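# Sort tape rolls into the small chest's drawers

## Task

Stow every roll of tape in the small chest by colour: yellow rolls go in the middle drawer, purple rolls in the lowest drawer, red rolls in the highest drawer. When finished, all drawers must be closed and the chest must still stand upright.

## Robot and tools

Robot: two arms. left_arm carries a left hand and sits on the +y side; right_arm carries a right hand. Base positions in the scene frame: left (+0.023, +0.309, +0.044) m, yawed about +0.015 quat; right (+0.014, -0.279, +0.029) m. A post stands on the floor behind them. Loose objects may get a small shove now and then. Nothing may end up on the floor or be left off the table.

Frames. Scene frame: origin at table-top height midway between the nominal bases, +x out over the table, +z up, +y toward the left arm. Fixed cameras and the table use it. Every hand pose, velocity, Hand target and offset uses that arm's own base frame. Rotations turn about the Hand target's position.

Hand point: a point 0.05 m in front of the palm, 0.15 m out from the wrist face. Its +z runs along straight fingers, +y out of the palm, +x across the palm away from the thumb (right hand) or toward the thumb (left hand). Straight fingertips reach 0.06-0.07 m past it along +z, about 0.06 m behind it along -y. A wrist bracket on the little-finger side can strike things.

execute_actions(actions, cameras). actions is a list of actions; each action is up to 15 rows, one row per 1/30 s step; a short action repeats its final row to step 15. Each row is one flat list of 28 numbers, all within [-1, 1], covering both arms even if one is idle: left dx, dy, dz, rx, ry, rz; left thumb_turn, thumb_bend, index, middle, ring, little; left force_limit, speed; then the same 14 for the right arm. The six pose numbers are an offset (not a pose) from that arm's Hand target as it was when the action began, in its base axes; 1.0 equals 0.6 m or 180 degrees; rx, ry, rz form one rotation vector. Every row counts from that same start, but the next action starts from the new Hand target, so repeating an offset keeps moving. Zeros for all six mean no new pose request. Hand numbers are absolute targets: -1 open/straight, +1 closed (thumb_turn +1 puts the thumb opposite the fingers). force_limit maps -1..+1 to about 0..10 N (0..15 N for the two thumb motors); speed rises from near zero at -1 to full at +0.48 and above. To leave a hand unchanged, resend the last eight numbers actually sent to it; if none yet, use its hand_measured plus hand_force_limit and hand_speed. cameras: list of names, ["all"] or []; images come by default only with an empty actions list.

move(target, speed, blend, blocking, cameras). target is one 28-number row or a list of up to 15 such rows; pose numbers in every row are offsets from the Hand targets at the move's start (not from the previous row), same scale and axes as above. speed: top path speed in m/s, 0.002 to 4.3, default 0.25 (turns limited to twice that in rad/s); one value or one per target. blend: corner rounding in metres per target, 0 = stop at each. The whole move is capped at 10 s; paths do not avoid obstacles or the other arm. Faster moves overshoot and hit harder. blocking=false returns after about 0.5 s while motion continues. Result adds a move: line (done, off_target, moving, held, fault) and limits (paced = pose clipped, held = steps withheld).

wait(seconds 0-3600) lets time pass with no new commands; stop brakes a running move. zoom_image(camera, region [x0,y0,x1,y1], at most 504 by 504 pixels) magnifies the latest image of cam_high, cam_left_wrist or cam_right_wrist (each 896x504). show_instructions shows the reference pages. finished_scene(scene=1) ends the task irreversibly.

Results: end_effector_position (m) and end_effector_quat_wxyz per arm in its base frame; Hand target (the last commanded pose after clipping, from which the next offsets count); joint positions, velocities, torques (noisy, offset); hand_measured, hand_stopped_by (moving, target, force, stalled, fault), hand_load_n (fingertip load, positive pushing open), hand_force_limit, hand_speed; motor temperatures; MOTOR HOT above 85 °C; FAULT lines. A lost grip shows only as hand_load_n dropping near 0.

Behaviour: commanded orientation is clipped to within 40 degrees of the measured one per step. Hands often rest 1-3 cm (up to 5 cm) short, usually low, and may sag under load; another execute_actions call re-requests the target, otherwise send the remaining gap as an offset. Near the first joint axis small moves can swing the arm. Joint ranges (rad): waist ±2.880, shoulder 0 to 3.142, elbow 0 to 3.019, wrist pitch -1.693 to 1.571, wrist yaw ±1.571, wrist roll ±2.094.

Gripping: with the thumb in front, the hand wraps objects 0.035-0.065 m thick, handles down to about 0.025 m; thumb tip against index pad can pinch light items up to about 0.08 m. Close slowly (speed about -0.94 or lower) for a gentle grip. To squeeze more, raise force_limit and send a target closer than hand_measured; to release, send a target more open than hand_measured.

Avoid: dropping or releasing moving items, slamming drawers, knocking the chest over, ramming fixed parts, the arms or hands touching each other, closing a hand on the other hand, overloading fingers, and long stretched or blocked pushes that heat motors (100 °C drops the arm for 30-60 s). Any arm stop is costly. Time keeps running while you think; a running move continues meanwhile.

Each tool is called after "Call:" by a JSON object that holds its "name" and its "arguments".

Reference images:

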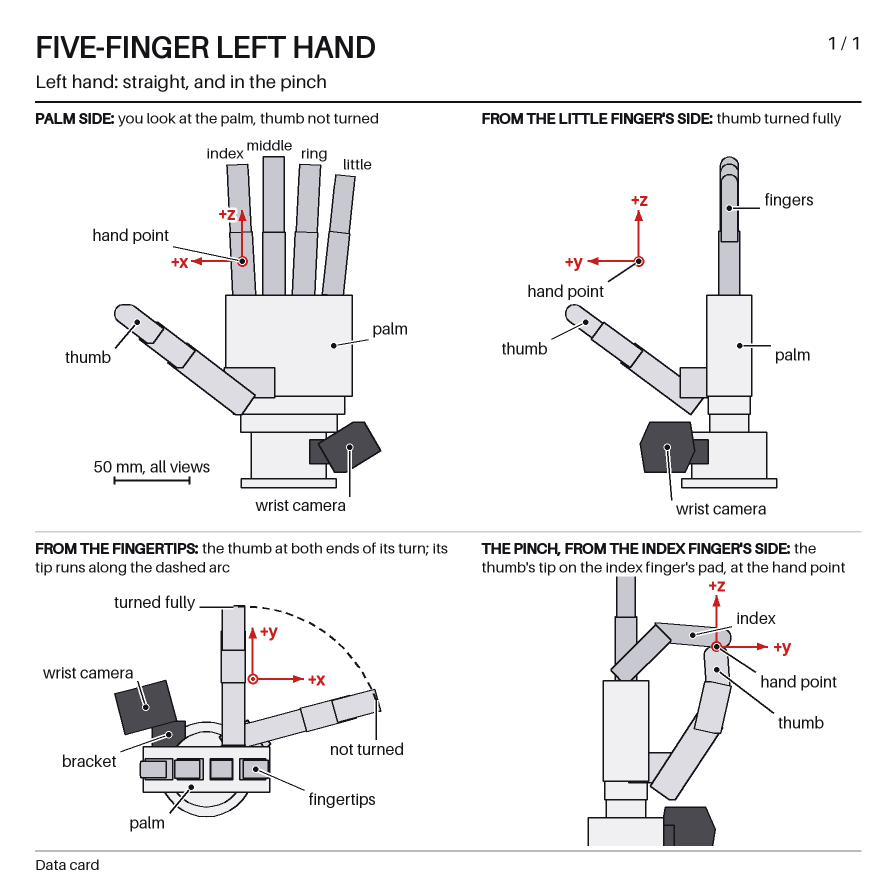

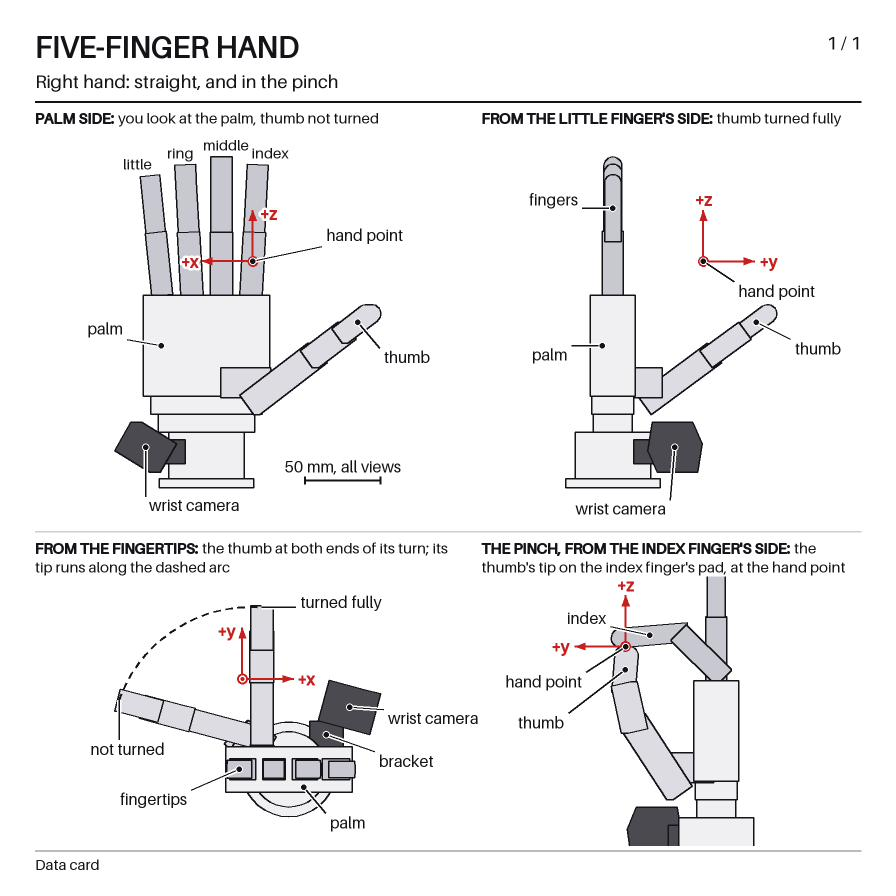

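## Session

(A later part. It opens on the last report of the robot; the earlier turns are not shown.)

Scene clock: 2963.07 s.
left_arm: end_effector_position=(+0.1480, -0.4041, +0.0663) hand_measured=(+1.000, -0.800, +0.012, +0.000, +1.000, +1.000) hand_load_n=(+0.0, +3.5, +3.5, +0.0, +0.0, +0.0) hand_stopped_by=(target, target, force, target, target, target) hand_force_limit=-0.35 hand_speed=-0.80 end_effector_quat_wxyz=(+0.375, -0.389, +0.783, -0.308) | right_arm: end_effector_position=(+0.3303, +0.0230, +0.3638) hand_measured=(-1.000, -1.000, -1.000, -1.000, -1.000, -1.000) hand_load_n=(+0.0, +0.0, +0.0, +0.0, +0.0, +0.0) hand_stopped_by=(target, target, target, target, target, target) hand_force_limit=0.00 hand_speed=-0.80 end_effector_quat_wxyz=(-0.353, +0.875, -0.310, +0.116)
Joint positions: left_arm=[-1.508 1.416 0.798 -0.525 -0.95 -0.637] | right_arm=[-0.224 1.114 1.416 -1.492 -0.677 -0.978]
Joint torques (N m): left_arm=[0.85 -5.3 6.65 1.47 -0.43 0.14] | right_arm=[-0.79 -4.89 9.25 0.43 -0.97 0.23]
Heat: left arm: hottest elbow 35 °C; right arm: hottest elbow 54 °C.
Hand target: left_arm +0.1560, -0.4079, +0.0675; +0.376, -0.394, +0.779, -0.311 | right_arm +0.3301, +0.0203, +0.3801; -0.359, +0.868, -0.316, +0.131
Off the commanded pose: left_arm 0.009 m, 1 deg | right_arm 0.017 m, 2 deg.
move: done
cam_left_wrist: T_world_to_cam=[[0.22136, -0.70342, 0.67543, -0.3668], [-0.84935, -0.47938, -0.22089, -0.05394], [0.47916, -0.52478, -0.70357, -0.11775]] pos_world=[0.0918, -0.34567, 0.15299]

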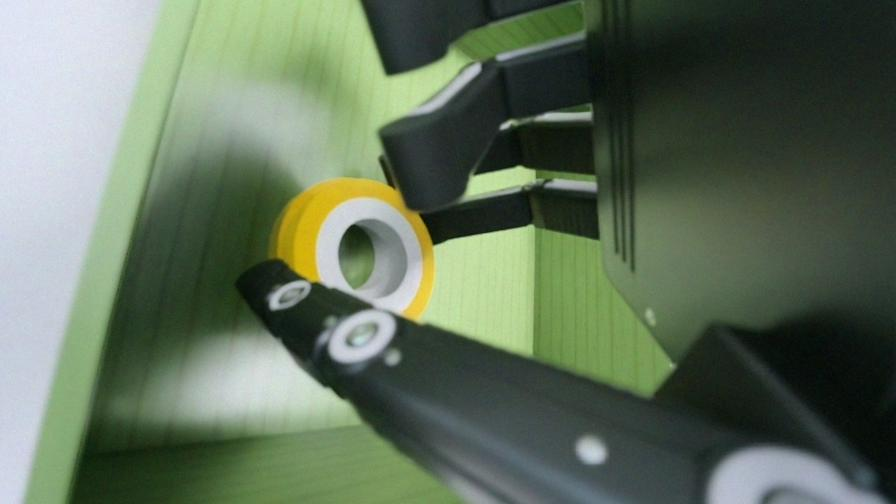

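Call:
{"name": "execute_actions", "arguments": {"actions": [[[0,0,0,0,0,0,1,-1,0.2,0,1,1,-0.4,-0.92,0,0,0,0,0,0,-1,-1,-1,-1,-1,-1,0,-0.8]]]}}

Call:
{"name": "execute_actions", "arguments": {"actions": [[[0,0,0,0,0,0,1,-1,-0.08,0,1,1,-0.4,-0.92,0,0,0,0,0,0,-1,-1,-1,-1,-1,-1,0,-0.8]]]}}

Call:
{"name": "move", "arguments": {"target": [[0,-0.008,0.075,0,0,0,1,-1,-0.08,0,1,1,-0.4,-0.9,0,0,0,0,0,0,-1,-1,-1,-1,-1,-1,0,-0.8]], "speed": 0.06, "cameras": ["cam_high","cam_left_wrist"]}}

Scene clock: 2979.67 s.
left_arm: end_effector_position=(+0.1480, -0.4040, +0.0657) hand_measured=(+1.000, -1.000, +0.012, +0.000, +1.000, +1.000) hand_load_n=(+0.5, +0.0, +0.0, +0.0, +0.0, +0.0) hand_stopped_by=(target, target, force, target, target, target) hand_force_limit=-0.40 hand_speed=-0.92 end_effector_quat_wxyz=(+0.375, -0.389, +0.783, -0.307) | right_arm: end_effector_position=(+0.3303, +0.0230, +0.3638) hand_measured=(-1.000, -1.000, -1.000, -1.000, -1.000, -1.000) hand_load_n=(+0.0, +0.0, +0.0, +0.0, +0.0, +0.0) hand_stopped_by=(target, target, target, target, target, target) hand_force_limit=0.00 hand_speed=-0.80 end_effector_quat_wxyz=(-0.353, +0.875, -0.310, +0.116)
Joint positions: left_arm=[-1.508 1.418 0.798 -0.525 -0.95 -0.637] | right_arm=[-0.224 1.114 1.416 -1.492 -0.677 -0.978]
Joint torques (N m): left_arm=[0.79 -5.42 6.64 1.47 -0.43 0.14] | right_arm=[-0.15 -5.07 9.29 0.28 -0.98 0.24]
Heat: left arm: hottest elbow 35 °C; right arm: hottest elbow 54 °C.
Hand target: left_arm +0.1560, -0.4079, +0.0675; +0.376, -0.394, +0.779, -0.311 | right_arm +0.3301, +0.0203, +0.3801; -0.359, +0.868, -0.316, +0.131
Off the commanded pose: left_arm 0.009 m, 1 deg | right_arm 0.017 m, 2 deg.

Scene clock: 2980.47 s.
left_arm: end_effector_position=(+0.1480, -0.4040, +0.0657) hand_measured=(+1.000, -1.000, -0.080, +0.000, +1.000, +1.000) hand_load_n=(+0.0, +0.0, +0.0, +0.0, +0.0, +0.0) hand_stopped_by=(target, target, target, target, target, target) hand_force_limit=-0.40 hand_speed=-0.92 end_effector_quat_wxyz=(+0.375, -0.389, +0.783, -0.307) | right_arm: end_effector_position=(+0.3303, +0.0230, +0.3638) hand_measured=(-1.000, -1.000, -1.000, -1.000, -1.000, -1.000) hand_load_n=(+0.0, +0.0, +0.0, +0.0, +0.0, +0.0) hand_stopped_by=(target, target, target, target, target, target) hand_force_limit=0.00 hand_speed=-0.80 end_effector_quat_wxyz=(-0.353, +0.875, -0.310, +0.116)
Joint positions: left_arm=[-1.508 1.418 0.798 -0.525 -0.95 -0.637] | right_arm=[-0.224 1.114 1.416 -1.492 -0.677 -0.978]
Joint torques (N m): left_arm=[0.79 -5.42 6.65 1.46 -0.43 0.14] | right_arm=[-0.73 -5.07 9.48 0.55 -0.99 0.14]
Heat: left arm: hottest elbow 35 °C; right arm: hottest elbow 54 °C.
Hand target: left_arm +0.1560, -0.4079, +0.0675; +0.376, -0.394, +0.779, -0.311 | right_arm +0.3301, +0.0203, +0.3801; -0.359, +0.868, -0.316, +0.131
Off the commanded pose: left_arm 0.009 m, 1 deg | right_arm 0.017 m, 2 deg.

Scene clock: 2981.90 s.
left_arm: end_effector_position=(+0.1478, -0.4008, +0.0919) hand_measured=(+1.000, -1.000, -0.080, +0.000, +1.000, +1.000) hand_load_n=(+0.0, +0.0, +0.0, +0.0, +0.0, +0.0) hand_stopped_by=(target, target, target, target, target, target) hand_force_limit=-0.40 hand_speed=-0.90 end_effector_quat_wxyz=(+0.379, -0.385, +0.787, -0.299) | right_arm: end_effector_position=(+0.3303, +0.0230, +0.3638) hand_measured=(-1.000, -1.000, -1.000, -1.000, -1.000, -1.000) hand_load_n=(+0.0, +0.0, +0.0, +0.0, +0.0, +0.0) hand_stopped_by=(target, target, target, target, target, target) hand_force_limit=0.00 hand_speed=-0.80 end_effector_quat_wxyz=(-0.353, +0.875, -0.310, +0.116)
Joint positions: left_arm=[-1.508 1.375 0.841 -0.631 -0.95 -0.637] | right_arm=[-0.224 1.114 1.416 -1.492 -0.677 -0.978]
Joint torques (N m): left_arm=[0.73 -6.53 9.61 0.16 -0.46 0.12] | right_arm=[-2.2 -5.3 9.26 0.28 -0.96 0.15]
Heat: left arm: hottest elbow 35 °C; right arm: hottest elbow 54 °C.
Hand target: left_arm +0.1560, -0.4127, +0.1125; +0.376, -0.394, +0.779, -0.311 | right_arm +0.3301, +0.0203, +0.3801; -0.359, +0.868, -0.316, +0.131
Off the commanded pose: left_arm 0.025 m, 2 deg | right_arm 0.017 m, 2 deg.
move: off_target (left_arm)
cam_left_wrist: T_world_to_cam=[[0.22223, -0.71771, 0.65993, -0.38615], [-0.84965, -0.47455, -0.22998, -0.04406], [0.47823, -0.5096, -0.71526, -0.09059]] pos_world=[0.0917, -0.34421, 0.17991]

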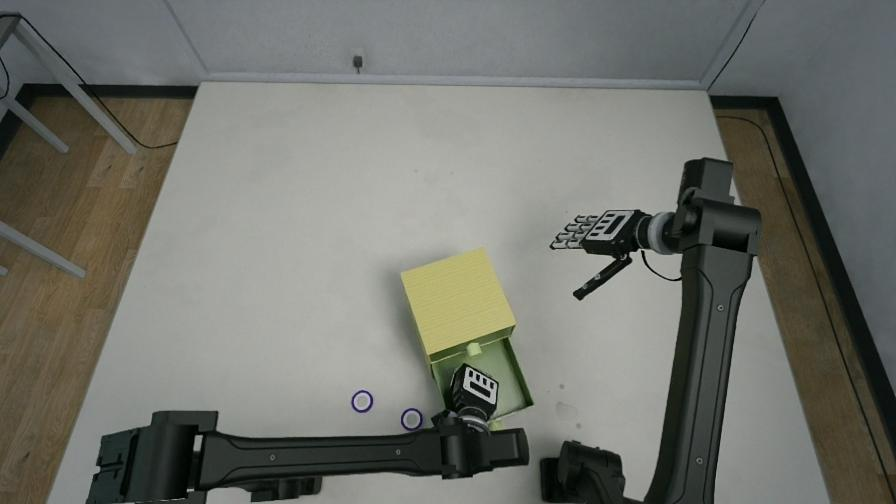

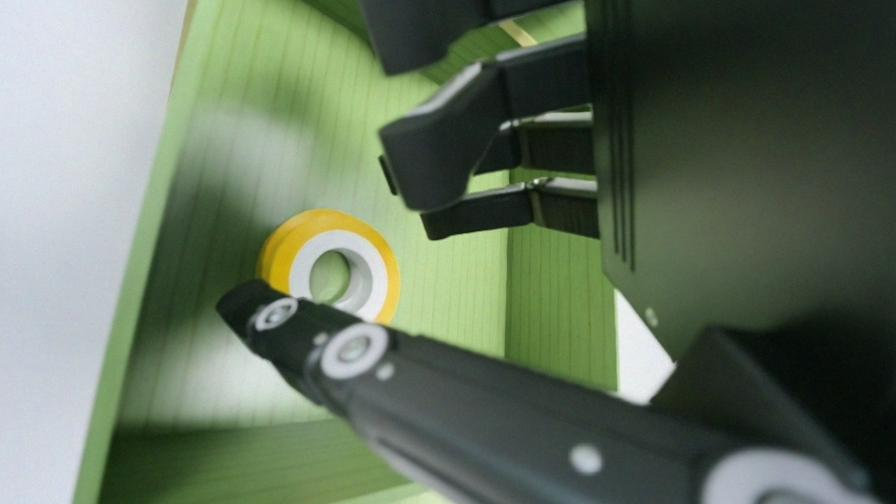

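Call:
{"name": "move", "arguments": {"target": [[-0.038,-0.0155,0,0,0,0,1,-1,-0.08,0,1,1,-0.4,-0.9,0,0,0,0,0,0,-1,-1,-1,-1,-1,-1,0,-0.8],[-0.038,-0.023,0.27,0,0,0,1,-1,-0.08,0,1,1,-0.4,-0.9,0,0,0,0,0,0,-1,-1,-1,-1,-1,-1,0,-0.8],[-0.18,-0.069,0.27,0.3443,-0.2285,-0.3326,-1,-1,1,1,1,1,-0.4,-0.2,0,0,0,0,0,0,-1,-1,-1,-1,-1,-1,0,-0.8]], "blend": [0,0.03,0], "speed": [0.05,0.1,0.2], "cameras": ["cam_high","cam_left_wrist"]}}

Scene clock: 3014.93 s.
left_arm: end_effector_position=(+0.0514, -0.4506, +0.2623) hand_measured=(-1.000, -1.000, +1.000, +1.000, +1.000, +1.000) hand_load_n=(+0.0, +0.0, +0.0, +0.0, +0.0, +0.0) hand_stopped_by=(target, target, target, target, target, target) hand_force_limit=-0.40 hand_speed=-0.20 end_effector_quat_wxyz=(+0.542, +0.382, +0.739, -0.116) | right_arm: end_effector_position=(+0.3303, +0.0230, +0.3638) hand_measured=(-1.000, -1.000, -1.000, -1.000, -1.000, -1.000) hand_load_n=(+0.0, +0.0, +0.0, +0.0, +0.0, +0.0) hand_stopped_by=(target, target, target, target, target, target) hand_force_limit=0.00 hand_speed=-0.80 end_effector_quat_wxyz=(-0.353, +0.875, -0.310, +0.116)
Joint positions: left_arm=[-1.879 1.324 1.034 -0.552 -1.029 1.072] | right_arm=[-0.224 1.114 1.416 -1.492 -0.677 -0.978]
Joint torques (N m): left_arm=[-1.38 -7.36 8.12 1.87 -0.35 0.15] | right_arm=[-1.03 -4.78 9.07 0.58 -0.94 0.26]
Motor temperatures (°C): left_arm=[21 27 36 24 23 23] | right_arm=[23 25 55 24 24 23]
Heat: left arm: hottest elbow 36 °C; right arm: hottest elbow 55 °C.
Hand target: left_arm +0.0480, -0.4541, +0.2745; +0.546, +0.376, +0.736, -0.135 | right_arm +0.3301, +0.0203, +0.3801; -0.359, +0.868, -0.316, +0.131
Off the commanded pose: left_arm 0.013 m, 2 deg | right_arm 0.017 m, 2 deg.
move: off_target (left_arm); target 3's new numbers were sent with left_arm's hand 0.013 m and 2 deg from that target
cam_left_wrist: T_world_to_cam=[[-0.72702, -0.51564, -0.45339, -0.0811], [-0.27908, 0.82523, -0.49103, 0.51444], [0.62735, -0.23045, -0.74386, 0.17766]] pos_world=[-0.02685, -0.42541, 0.34799]

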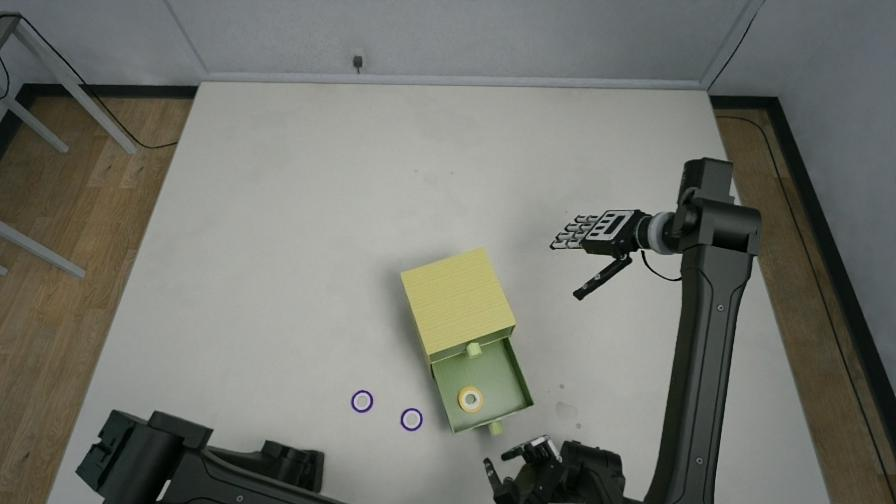

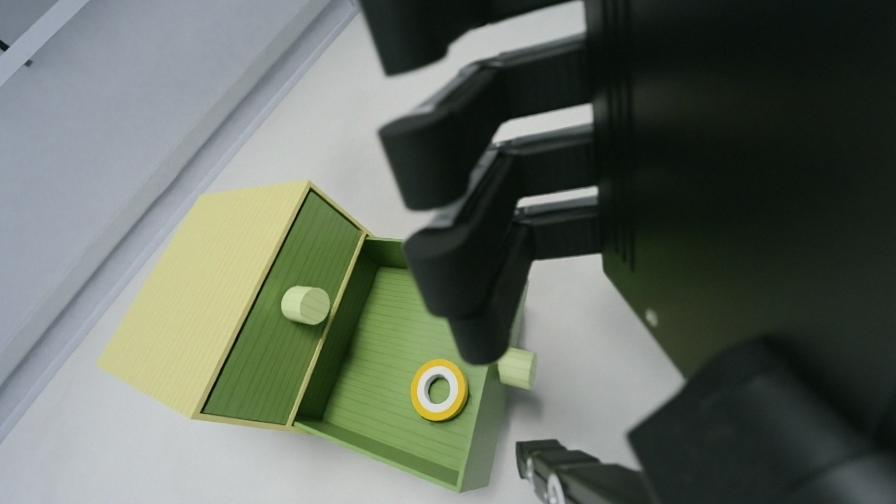

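Call:
{"name": "move", "arguments": {"target": [[-0.0033,0.002,-0.309,0,0,0,-1,-1,1,1,1,1,-0.4,-0.2,0,0,0,0,0,0,-1,-1,-1,-1,-1,-1,0,-0.8]], "speed": 0.12, "cameras": ["cam_high","cam_left_wrist"]}}

Scene clock: 3076.53 s.
left_arm: end_effector_position=(+0.0531, -0.4452, +0.0830) hand_measured=(-1.000, -1.000, +1.000, +1.000, +1.000, +1.000) hand_load_n=(+0.0, +0.5, +0.0, +0.0, +0.0, -0.5) hand_stopped_by=(target, target, target, target, target, target) hand_force_limit=-0.40 hand_speed=-0.20 end_effector_quat_wxyz=(+0.543, +0.381, +0.739, -0.119) | right_arm: end_effector_position=(+0.3303, +0.0230, +0.3638) hand_measured=(-1.000, -1.000, -1.000, -1.000, -1.000, -1.000) hand_load_n=(+0.0, +0.0, +0.0, +0.0, +0.0, +0.0) hand_stopped_by=(target, target, target, target, target, target) hand_force_limit=0.00 hand_speed=-0.80 end_effector_quat_wxyz=(-0.353, +0.875, -0.310, +0.116)
Joint positions: left_arm=[-1.879 1.591 0.76 -0.005 -1.029 1.072] | right_arm=[-0.224 1.114 1.416 -1.492 -0.677 -0.978]
Joint torques (N m): left_arm=[-1.38 -7.3 6.15 1.89 -0.51 0.08] | right_arm=[-1.26 -6.3 9.16 0.36 -0.94 0.21]
Motor temperatures (°C): left_arm=[21 27 37 24 22 23] | right_arm=[23 25 55 24 24 23]
Heat: left arm: hottest elbow 37 °C; right arm: hottest elbow 55 °C.
Hand target: left_arm +0.0461, -0.4529, +0.0891; +0.546, +0.376, +0.736, -0.135 | right_arm +0.3301, +0.0203, +0.3801; -0.359, +0.868, -0.316, +0.131
Off the commanded pose: left_arm 0.012 m, 2 deg | right_arm 0.017 m, 2 deg.
move: off_target (left_arm)
cam_left_wrist: T_world_to_cam=[[-0.72784, -0.51828, -0.44904, -0.15987], [-0.27999, 0.82235, -0.49533, 0.42163], [0.62598, -0.2348, -0.74365, 0.04254]] pos_world=[-0.02494, -0.4196, 0.16869]

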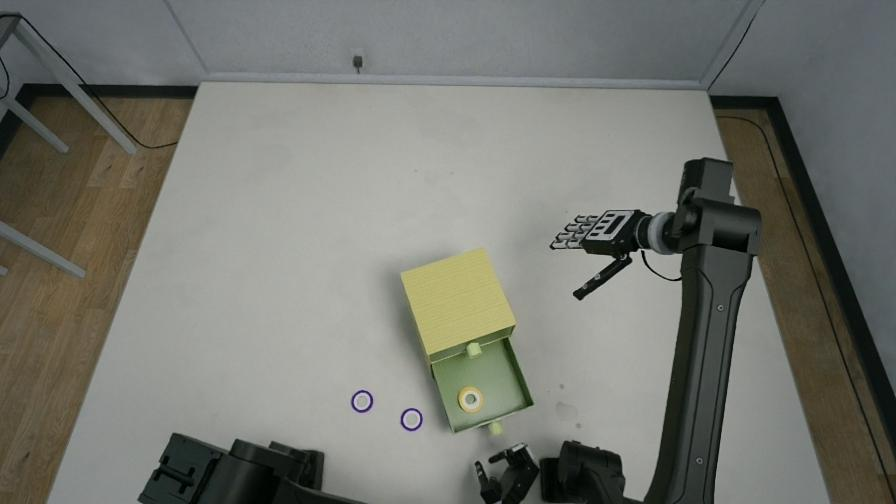

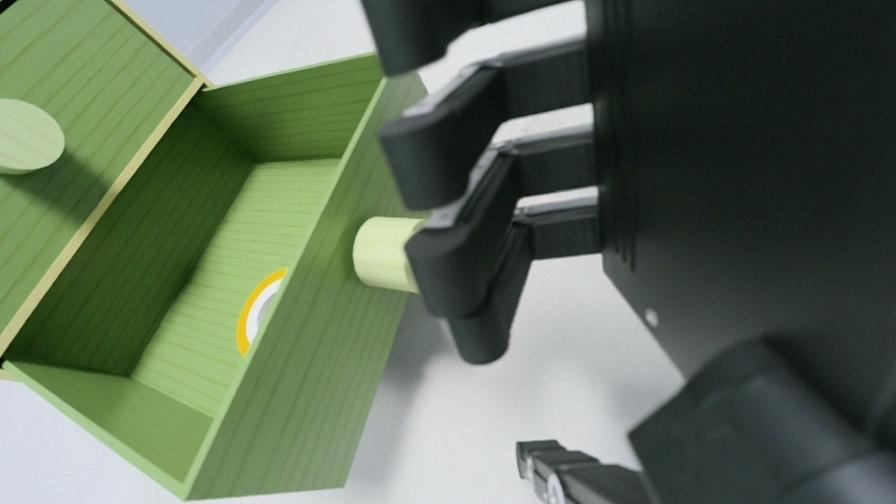

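Call:
{"name": "move", "arguments": {"target": [[0.1419,0.0488,0,0,0,0,-1,-1,1,1,1,1,-0.4,-0.2,0,0,0,0,0,0,-1,-1,-1,-1,-1,-1,0,-0.8]], "speed": 0.05, "cameras": ["cam_high","cam_left_wrist"]}}

Scene clock: 3084.13 s.
left_arm: end_effector_position=(+0.1170, -0.4257, +0.0813) hand_measured=(-1.000, -1.000, +1.000, +1.000, +1.000, +1.000) hand_load_n=(+0.0, +0.0, +0.0, +0.0, +0.0, +0.0) hand_stopped_by=(target, target, target, target, target, target) hand_force_limit=-0.40 hand_speed=-0.20 end_effector_quat_wxyz=(+0.537, +0.391, +0.735, -0.138) | right_arm: end_effector_position=(+0.3303, +0.0230, +0.3638) hand_measured=(-1.000, -1.000, -1.000, -1.000, -1.000, -1.000) hand_load_n=(+0.0, +0.0, +0.0, +0.0, +0.0, +0.0) hand_stopped_by=(target, target, target, target, target, target) hand_force_limit=0.00 hand_speed=-0.80 end_effector_quat_wxyz=(-0.353, +0.875, -0.310, +0.116)
Joint positions: left_arm=[-1.722 1.501 0.608 0.247 -0.875 1.283] | right_arm=[-0.224 1.114 1.416 -1.492 -0.677 -0.978]
Joint torques (N m): left_arm=[1.9 -6.71 5.26 1.95 -0.48 0.19] | right_arm=[-0.91 -5.6 9.36 0.32 -0.94 0.24]
Motor temperatures (°C): left_arm=[21 27 36 24 22 23] | right_arm=[23 25 55 24 24 23]
Heat: left arm: hottest elbow 36 °C; right arm: hottest elbow 55 °C.
Hand target: left_arm +0.1312, -0.4236, +0.0891; +0.546, +0.376, +0.736, -0.135 | right_arm +0.3301, +0.0203, +0.3801; -0.359, +0.868, -0.316, +0.131
Off the commanded pose: left_arm 0.016 m, 2 deg | right_arm 0.017 m, 2 deg.
move: off_target (left_arm)
cam_left_wrist: T_world_to_cam=[[-0.75566, -0.4944, -0.42959, -0.09222], [-0.25535, 0.82638, -0.50188, 0.42192], [0.60313, -0.26956, -0.75071, -0.00563]] pos_world=[0.04145, -0.39578, 0.16791]

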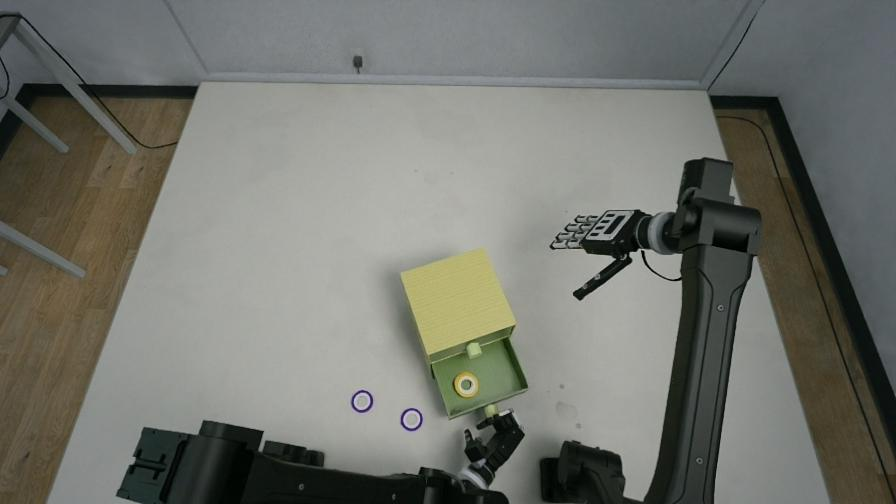

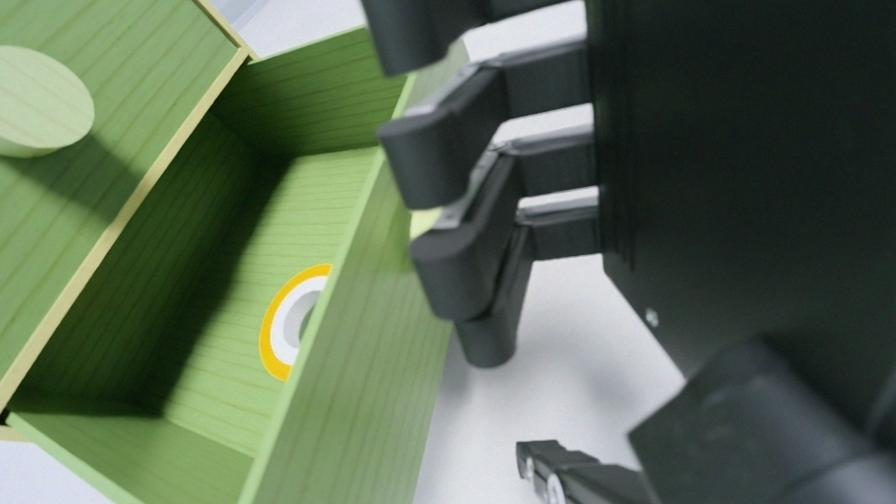

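Call:
{"name": "move", "arguments": {"target": [[0.0946,0.0325,0,0,0,0,-1,-1,1,1,1,1,-0.4,-0.2,0,0,0,0,0,0,-1,-1,-1,-1,-1,-1,0,-0.8]], "speed": 0.05, "cameras": ["cam_high","cam_left_wrist"]}}

Call:
{"name": "move", "arguments": {"target": [[0.0394,0.0136,0,0,0,0,-1,-1,1,1,1,1,-0.4,-0.2,0,0,0,0,0,0,-1,-1,-1,-1,-1,-1,0,-0.8]], "speed": 0.05, "cameras": ["cam_high","cam_left_wrist"]}}

Scene clock: 3097.13 s.
left_arm: end_effector_position=(+0.1787, -0.4017, +0.0764) hand_measured=(-1.000, -1.000, +1.000, +1.000, +1.000, +1.000) hand_load_n=(+0.0, +0.0, +0.0, +0.0, +0.0, +0.0) hand_stopped_by=(target, target, target, target, target, target) hand_force_limit=-0.40 hand_speed=-0.20 end_effector_quat_wxyz=(+0.533, +0.391, +0.739, -0.128) | right_arm: end_effector_position=(+0.3303, +0.0230, +0.3638) hand_measured=(-1.000, -1.000, -1.000, -1.000, -1.000, -1.000) hand_load_n=(-0.5, +0.0, +0.0, +0.0, +0.0, +0.0) hand_stopped_by=(target, target, target, target, target, target) hand_force_limit=0.00 hand_speed=-0.80 end_effector_quat_wxyz=(-0.353, +0.875, -0.310, +0.116)
Joint positions: left_arm=[-1.552 1.461 0.528 0.36 -0.744 1.411] | right_arm=[-0.224 1.114 1.416 -1.492 -0.677 -0.978]
Joint torques (N m): left_arm=[1.03 -6.36 5.59 2.33 -0.21 0.18] | right_arm=[-0.26 -5.25 9.31 0.27 -0.94 0.2]
Motor temperatures (°C): left_arm=[21 28 35 24 22 23] | right_arm=[23 25 55 24 24 23]
Heat: left arm: hottest elbow 35 °C; right arm: hottest elbow 55 °C.
Hand target: left_arm +0.1880, -0.4041, +0.0891; +0.546, +0.376, +0.736, -0.135 | right_arm +0.3301, +0.0203, +0.3801; -0.359, +0.868, -0.316, +0.131
Off the commanded pose: left_arm 0.016 m, 2 deg | right_arm 0.017 m, 2 deg.
move: off_target (left_arm)
cam_left_wrist: T_world_to_cam=[[-0.74956, -0.49621, -0.4381, -0.037], [-0.26691, 0.83223, -0.48595, 0.41857], [0.60574, -0.24732, -0.75625, -0.03127]] pos_world=[0.10293, -0.37444, 0.16354]

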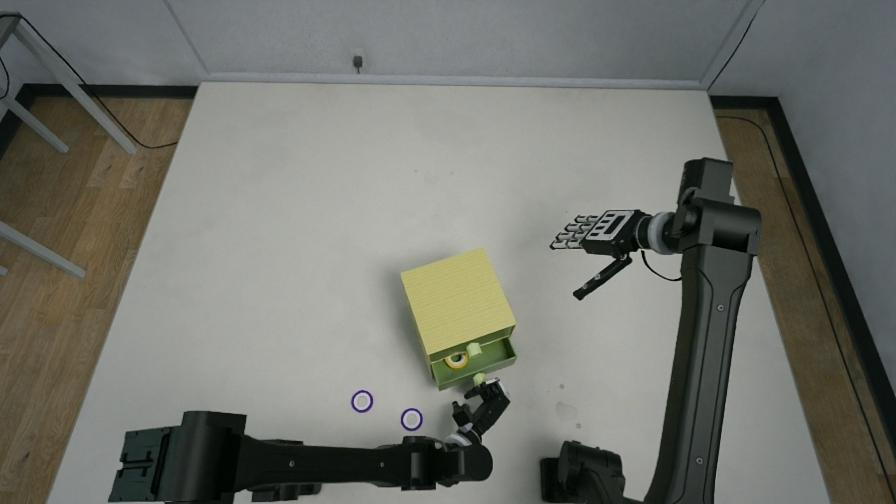

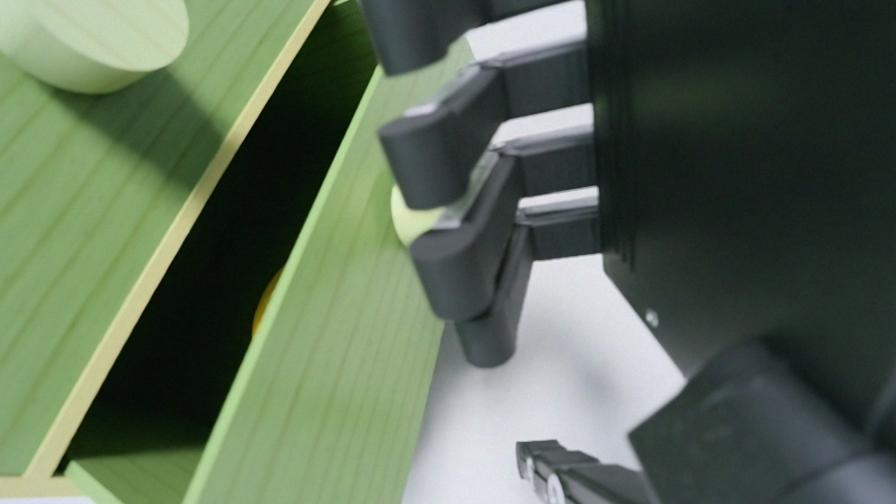

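Scene clock: 3098.33 s.
left_arm: end_effector_position=(+0.2021, -0.3941, +0.0759) hand_measured=(-1.000, -1.000, +1.000, +1.000, +1.000, +1.000) hand_load_n=(+0.0, +0.0, +0.0, +0.0, +0.0, +0.0) hand_stopped_by=(target, target, target, target, target, target) hand_force_limit=-0.40 hand_speed=-0.20 end_effector_quat_wxyz=(+0.532, +0.390, +0.740, -0.129) | right_arm: end_effector_position=(+0.3303, +0.0230, +0.3638) hand_measured=(-1.000, -1.000, -1.000, -1.000, -1.000, -1.000) hand_load_n=(-0.5, +0.0, +0.0, +0.0, +0.0, +0.0) hand_stopped_by=(target, target, target, target, target, target) hand_force_limit=0.00 hand_speed=-0.80 end_effector_quat_wxyz=(-0.353, +0.875, -0.310, +0.116)
Joint positions: left_arm=[-1.48 1.448 0.507 0.4 -0.681 1.457] | right_arm=[-0.224 1.114 1.416 -1.492 -0.677 -0.978]
Joint torques (N m): left_arm=[1.03 -6.12 5.57 2.41 -0.18 0.17] | right_arm=[-1.55 -4.95 9.28 0.51 -0.95 0.2]
Motor temperatures (°C): left_arm=[21 28 35 24 22 23] | right_arm=[23 25 55 24 24 23]
Heat: left arm: hottest elbow 35 °C; right arm: hottest elbow 55 °C.
Hand target: left_arm +0.2116, -0.3960, +0.0891; +0.546, +0.376, +0.736, -0.135 | right_arm +0.3301, +0.0203, +0.3801; -0.359, +0.868, -0.316, +0.131
Off the commanded pose: left_arm 0.016 m, 2 deg | right_arm 0.017 m, 2 deg.
move: off_target (left_arm)
cam_left_wrist: T_world_to_cam=[[-0.75104, -0.49675, -0.43495, -0.01602], [-0.26895, 0.83179, -0.48558, 0.41843], [0.603, -0.24771, -0.75831, -0.04333]] pos_world=[0.12663, -0.36674, 0.16335]

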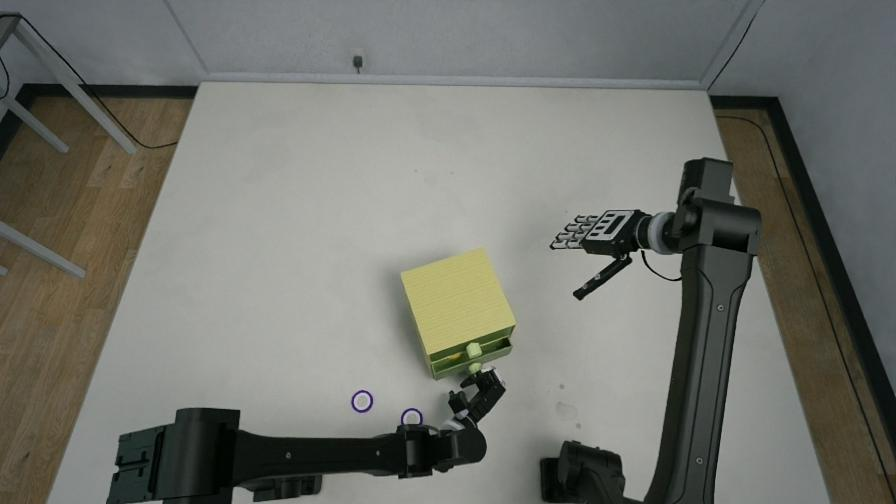

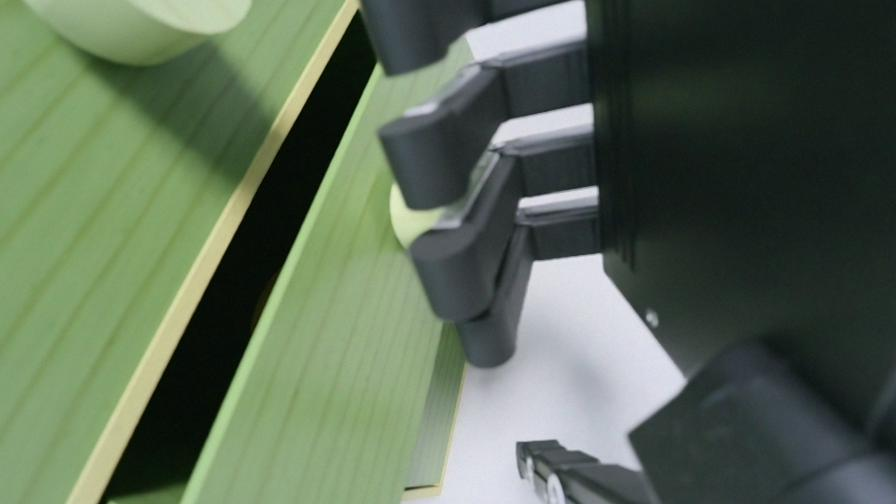

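Call:
{"name": "move", "arguments": {"target": [[0.0284,0.0098,0,0,0,0,-1,-1,1,1,1,1,-0.4,-0.2,0,0,0,0,0,0,-1,-1,-1,-1,-1,-1,0,-0.8]], "speed": 0.04, "cameras": ["cam_high","cam_left_wrist"]}}

Scene clock: 3129.33 s.
left_arm: end_effector_position=(+0.2190, -0.3885, +0.0754) hand_measured=(-1.000, -1.000, +1.000, +1.000, +1.000, +1.000) hand_load_n=(+0.0, +0.0, +0.0, +0.0, +0.0, +0.0) hand_stopped_by=(target, target, target, target, target, target) hand_force_limit=-0.40 hand_speed=-0.20 end_effector_quat_wxyz=(+0.531, +0.391, +0.741, -0.129) | right_arm: end_effector_position=(+0.3303, +0.0230, +0.3638) hand_measured=(-1.000, -1.000, -1.000, -1.000, -1.000, -1.000) hand_load_n=(+0.0, +0.0, +0.0, +0.0, +0.0, +0.0) hand_stopped_by=(target, target, target, target, target, target) hand_force_limit=0.00 hand_speed=-0.80 end_effector_quat_wxyz=(-0.353, +0.875, -0.310, +0.116)
Joint positions: left_arm=[-1.426 1.442 0.494 0.425 -0.634 1.489] | right_arm=[-0.224 1.114 1.416 -1.492 -0.677 -0.978]
Joint torques (N m): left_arm=[1.08 -6.07 5.55 2.43 -0.15 0.17] | right_arm=[-0.62 -4.72 9.37 0.42 -0.91 0.24]
Motor temperatures (°C): left_arm=[21 28 34 25 22 23] | right_arm=[23 25 55 24 24 23]
Heat: left arm: hottest elbow 34 °C; right arm: hottest elbow 55 °C.
Hand target: left_arm +0.2286, -0.3901, +0.0891; +0.546, +0.376, +0.736, -0.135 | right_arm +0.3301, +0.0203, +0.3801; -0.359, +0.868, -0.316, +0.131
Off the commanded pose: left_arm 0.017 m, 3 deg | right_arm 0.017 m, 2 deg.
move: off_target (left_arm)
cam_left_wrist: T_world_to_cam=[[-0.75216, -0.49611, -0.43373, -0.00038], [-0.26982, 0.83235, -0.48414, 0.41841], [0.6012, -0.24712, -0.75992, -0.05177]] pos_world=[0.14374, -0.36124, 0.16306]

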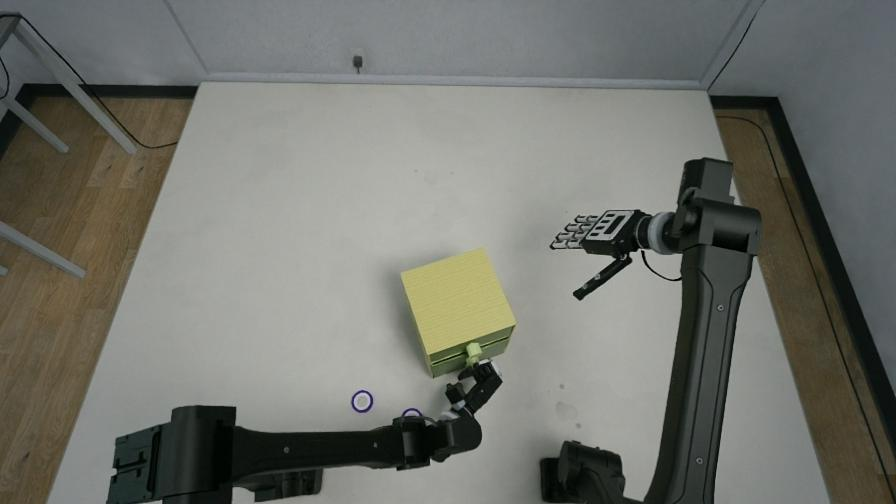

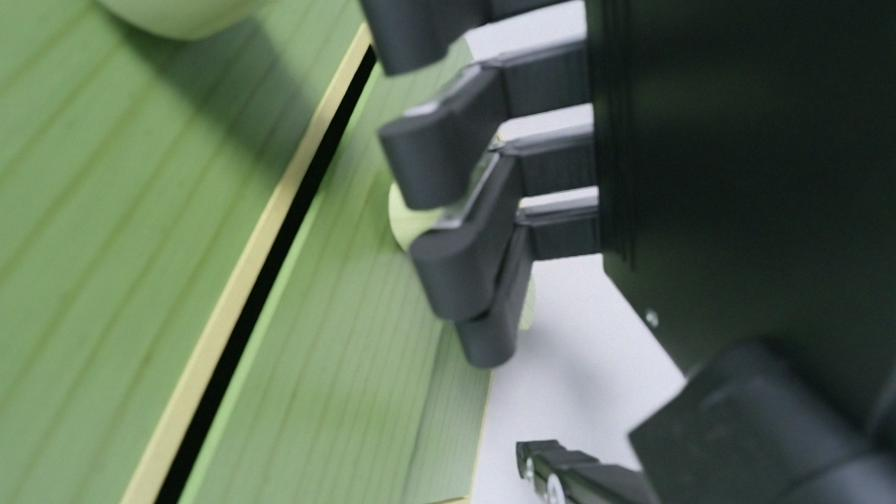

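Call:
{"name": "move", "arguments": {"target": [[0.0142,0.0049,0,0,0,0,-1,-1,1,1,1,1,-0.4,-0.2,0,0,0,0,0,0,-1,-1,-1,-1,-1,-1,0,-0.8]], "speed": 0.04, "cameras": ["cam_high","cam_left_wrist"]}}

Scene clock: 3139.27 s.
left_arm: end_effector_position=(+0.2257, -0.3872, +0.0755) hand_measured=(-1.000, -1.000, +1.000, +1.000, +1.000, +1.000) hand_load_n=(+0.0, +0.0, +0.0, +0.0, +0.0, +0.0) hand_stopped_by=(target, target, target, target, target, target) hand_force_limit=-0.40 hand_speed=-0.20 end_effector_quat_wxyz=(+0.530, +0.391, +0.740, -0.132) | right_arm: end_effector_position=(+0.3303, +0.0230, +0.3638) hand_measured=(-1.000, -1.000, -1.000, -1.000, -1.000, -1.000) hand_load_n=(-0.5, +0.0, +0.0, +0.0, -0.5, -0.5) hand_stopped_by=(target, target, target, target, target, target) hand_force_limit=0.00 hand_speed=-0.80 end_effector_quat_wxyz=(-0.353, +0.875, -0.310, +0.116)
Joint positions: left_arm=[-1.403 1.439 0.49 0.437 -0.608 1.503] | right_arm=[-0.224 1.114 1.416 -1.492 -0.677 -0.978]
Joint torques (N m): left_arm=[1.32 -6.01 5.53 2.45 -0.25 0.17] | right_arm=[-1.03 -4.07 9.17 0.46 -0.95 0.24]
Motor temperatures (°C): left_arm=[21 28 34 25 22 23] | right_arm=[23 25 55 24 24 23]
Heat: left arm: hottest elbow 34 °C; right arm: hottest elbow 55 °C.
Hand target: left_arm +0.2372, -0.3872, +0.0891; +0.546, +0.376, +0.736, -0.135 | right_arm +0.3301, +0.0203, +0.3801; -0.359, +0.868, -0.316, +0.131
Off the commanded pose: left_arm 0.018 m, 3 deg | right_arm 0.017 m, 2 deg.
move: off_target (left_arm)
cam_left_wrist: T_world_to_cam=[[-0.75588, -0.49357, -0.43016, 0.00683], [-0.26679, 0.8322, -0.48606, 0.4186], [0.59789, -0.25264, -0.76072, -0.05671]] pos_world=[0.15075, -0.35932, 0.16326]

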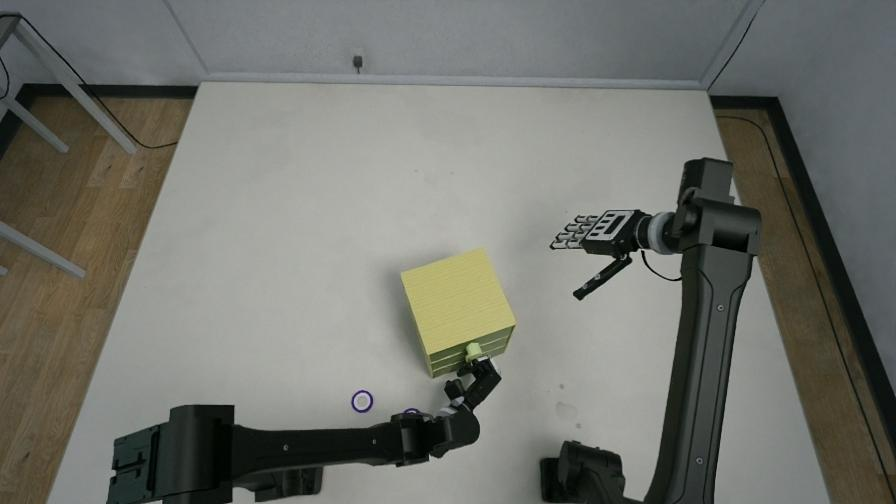

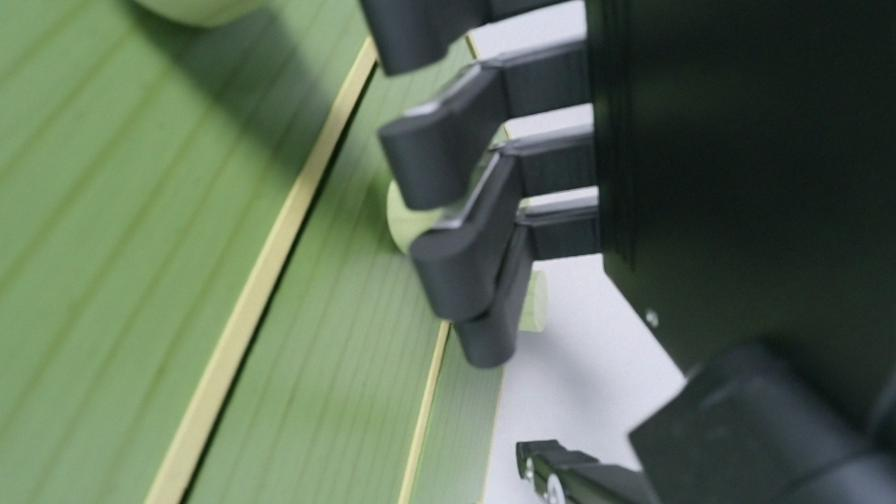

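Call:
{"name": "move", "arguments": {"target": [[0.0071,0.0025,0,0,0,0,-1,-1,1,1,1,1,-0.4,-0.2,0,0,0,0,0,0,-1,-1,-1,-1,-1,-1,0,-0.8]], "speed": 0.04, "cameras": ["cam_high","cam_left_wrist"]}}

Call:
{"name": "zoom_image", "arguments": {"camera": "cam_high", "region": [380, 230, 560, 400]}}

Scene clock: 3144.87 s.
left_arm: end_effector_position=(+0.2265, -0.3876, +0.0743) hand_measured=(-1.000, -1.000, +1.000, +1.000, +1.000, +1.000) hand_load_n=(+0.0, +0.0, +0.0, +0.0, +0.0, +0.0) hand_stopped_by=(target, target, target, target, target, target) hand_force_limit=-0.40 hand_speed=-0.20 end_effector_quat_wxyz=(+0.528, +0.395, +0.739, -0.135) | right_arm: end_effector_position=(+0.3303, +0.0230, +0.3638) hand_measured=(-1.000, -1.000, -1.000, -1.000, -1.000, -1.000) hand_load_n=(-0.5, +0.0, +0.0, +0.0, -0.5, +0.0) hand_stopped_by=(target, target, target, target, target, target) hand_force_limit=0.00 hand_speed=-0.80 end_effector_quat_wxyz=(-0.353, +0.875, -0.310, +0.116)
Joint positions: left_arm=[-1.397 1.439 0.487 0.442 -0.592 1.509] | right_arm=[-0.224 1.114 1.416 -1.492 -0.677 -0.978]
Joint torques (N m): left_arm=[2.08 -6.01 5.53 2.47 -0.34 0.18] | right_arm=[-0.62 -4.66 9.32 0.28 -0.93 0.22]
Motor temperatures (°C): left_arm=[21 28 34 25 22 23] | right_arm=[23 25 55 24 24 23]
Heat: left arm: hottest elbow 34 °C; right arm: hottest elbow 55 °C.
Hand target: left_arm +0.2414, -0.3857, +0.0891; +0.546, +0.376, +0.736, -0.135 | right_arm +0.3301, +0.0203, +0.3801; -0.359, +0.868, -0.316, +0.131
Off the commanded pose: left_arm 0.021 m, 3 deg | right_arm 0.017 m, 2 deg.
move: off_target (left_arm)
cam_left_wrist: T_world_to_cam=[[-0.76206, -0.48563, -0.42827, 0.01124], [-0.26036, 0.83542, -0.48403, 0.41815], [0.59285, -0.25736, -0.76308, -0.05876]] pos_world=[0.15227, -0.359, 0.16237]

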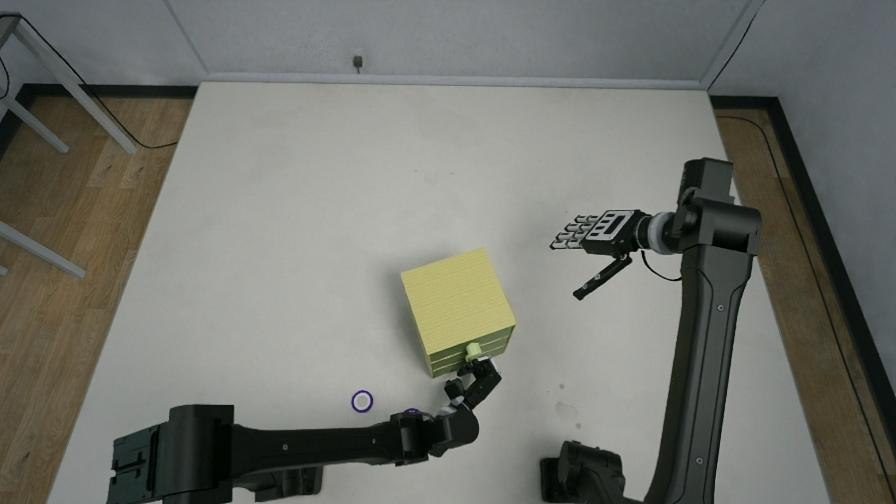

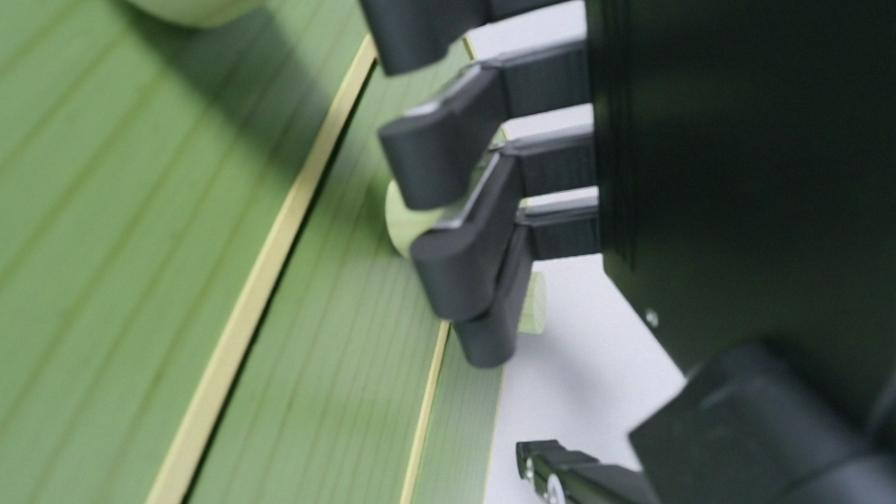

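Scaled by 2.800 from the camera's image (finer frame: 1280x720).

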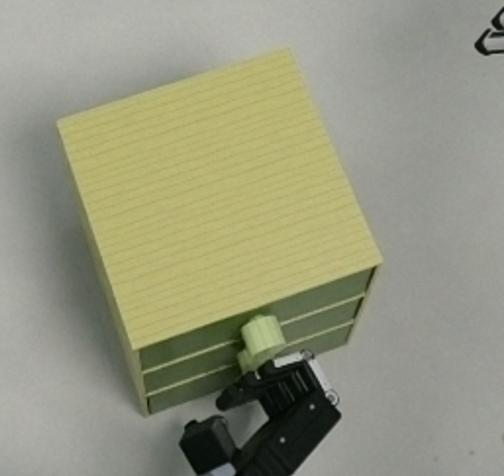

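Call:
{"name": "move", "arguments": {"target": [[-0.172,-0.064,0,0,0,0,-1,-1,1,1,1,1,-0.4,-0.2,0,0,0,0,0,0,-1,-1,-1,-1,-1,-1,0,-0.8]], "speed": 0.12, "cameras": ["cam_high","cam_left_wrist"]}}

Scene clock: 3183.03 s.
left_arm: end_effector_position=(+0.1390, -0.4108, +0.0791) hand_measured=(-1.000, -1.000, +1.000, +1.000, +1.000, +1.000) hand_load_n=(+0.0, +0.0, +0.0, +0.0, +0.0, +0.0) hand_stopped_by=(target, target, target, target, target, target) hand_force_limit=-0.40 hand_speed=-0.20 end_effector_quat_wxyz=(+0.541, +0.388, +0.735, -0.126) | right_arm: end_effector_position=(+0.3303, +0.0230, +0.3638) hand_measured=(-1.000, -1.000, -1.000, -1.000, -1.000, -1.000) hand_load_n=(+0.0, +0.0, +0.0, +0.0, +0.0, -0.5) hand_stopped_by=(target, target, target, target, target, target) hand_force_limit=0.00 hand_speed=-0.80 end_effector_quat_wxyz=(-0.353, +0.875, -0.310, +0.116)
Joint positions: left_arm=[-1.672 1.484 0.565 0.296 -0.856 1.331] | right_arm=[-0.224 1.114 1.416 -1.492 -0.677 -0.978]
Joint torques (N m): left_arm=[-0.79 -5.13 7.92 0.77 -0.54 -0.11] | right_arm=[-0.56 -5.07 9.21 0.36 -0.9 0.25]
Motor temperatures (°C): left_arm=[21 28 33 25 22 23] | right_arm=[23 25 55 24 24 23]
Heat: left arm: hottest elbow 33 °C; right arm: hottest elbow 55 °C.
Hand target: left_arm +0.1382, -0.4241, +0.0891; +0.546, +0.376, +0.736, -0.135 | right_arm +0.3301, +0.0203, +0.3801; -0.359, +0.868, -0.316, +0.131
Off the commanded pose: left_arm 0.017 m, 2 deg | right_arm 0.017 m, 2 deg.
move: off_target (left_arm)
cam_left_wrist: T_world_to_cam=[[-0.74012, -0.50252, -0.44687, -0.07323], [-0.26213, 0.82755, -0.49644, 0.41505], [0.61928, -0.25029, -0.74421, -0.01146]] pos_world=[0.06169, -0.38314, 0.16479]

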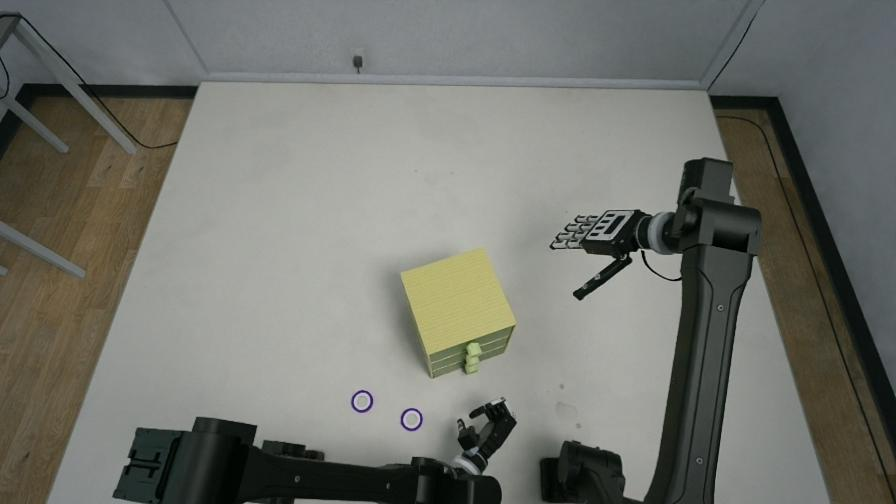

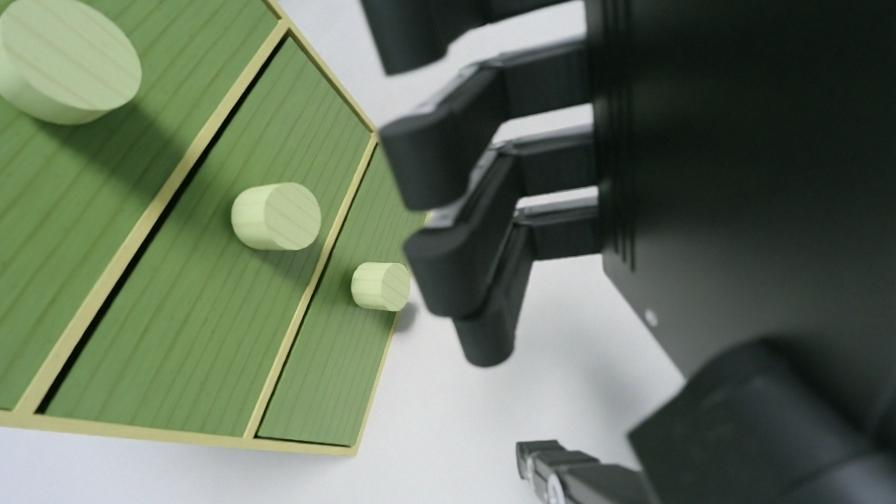

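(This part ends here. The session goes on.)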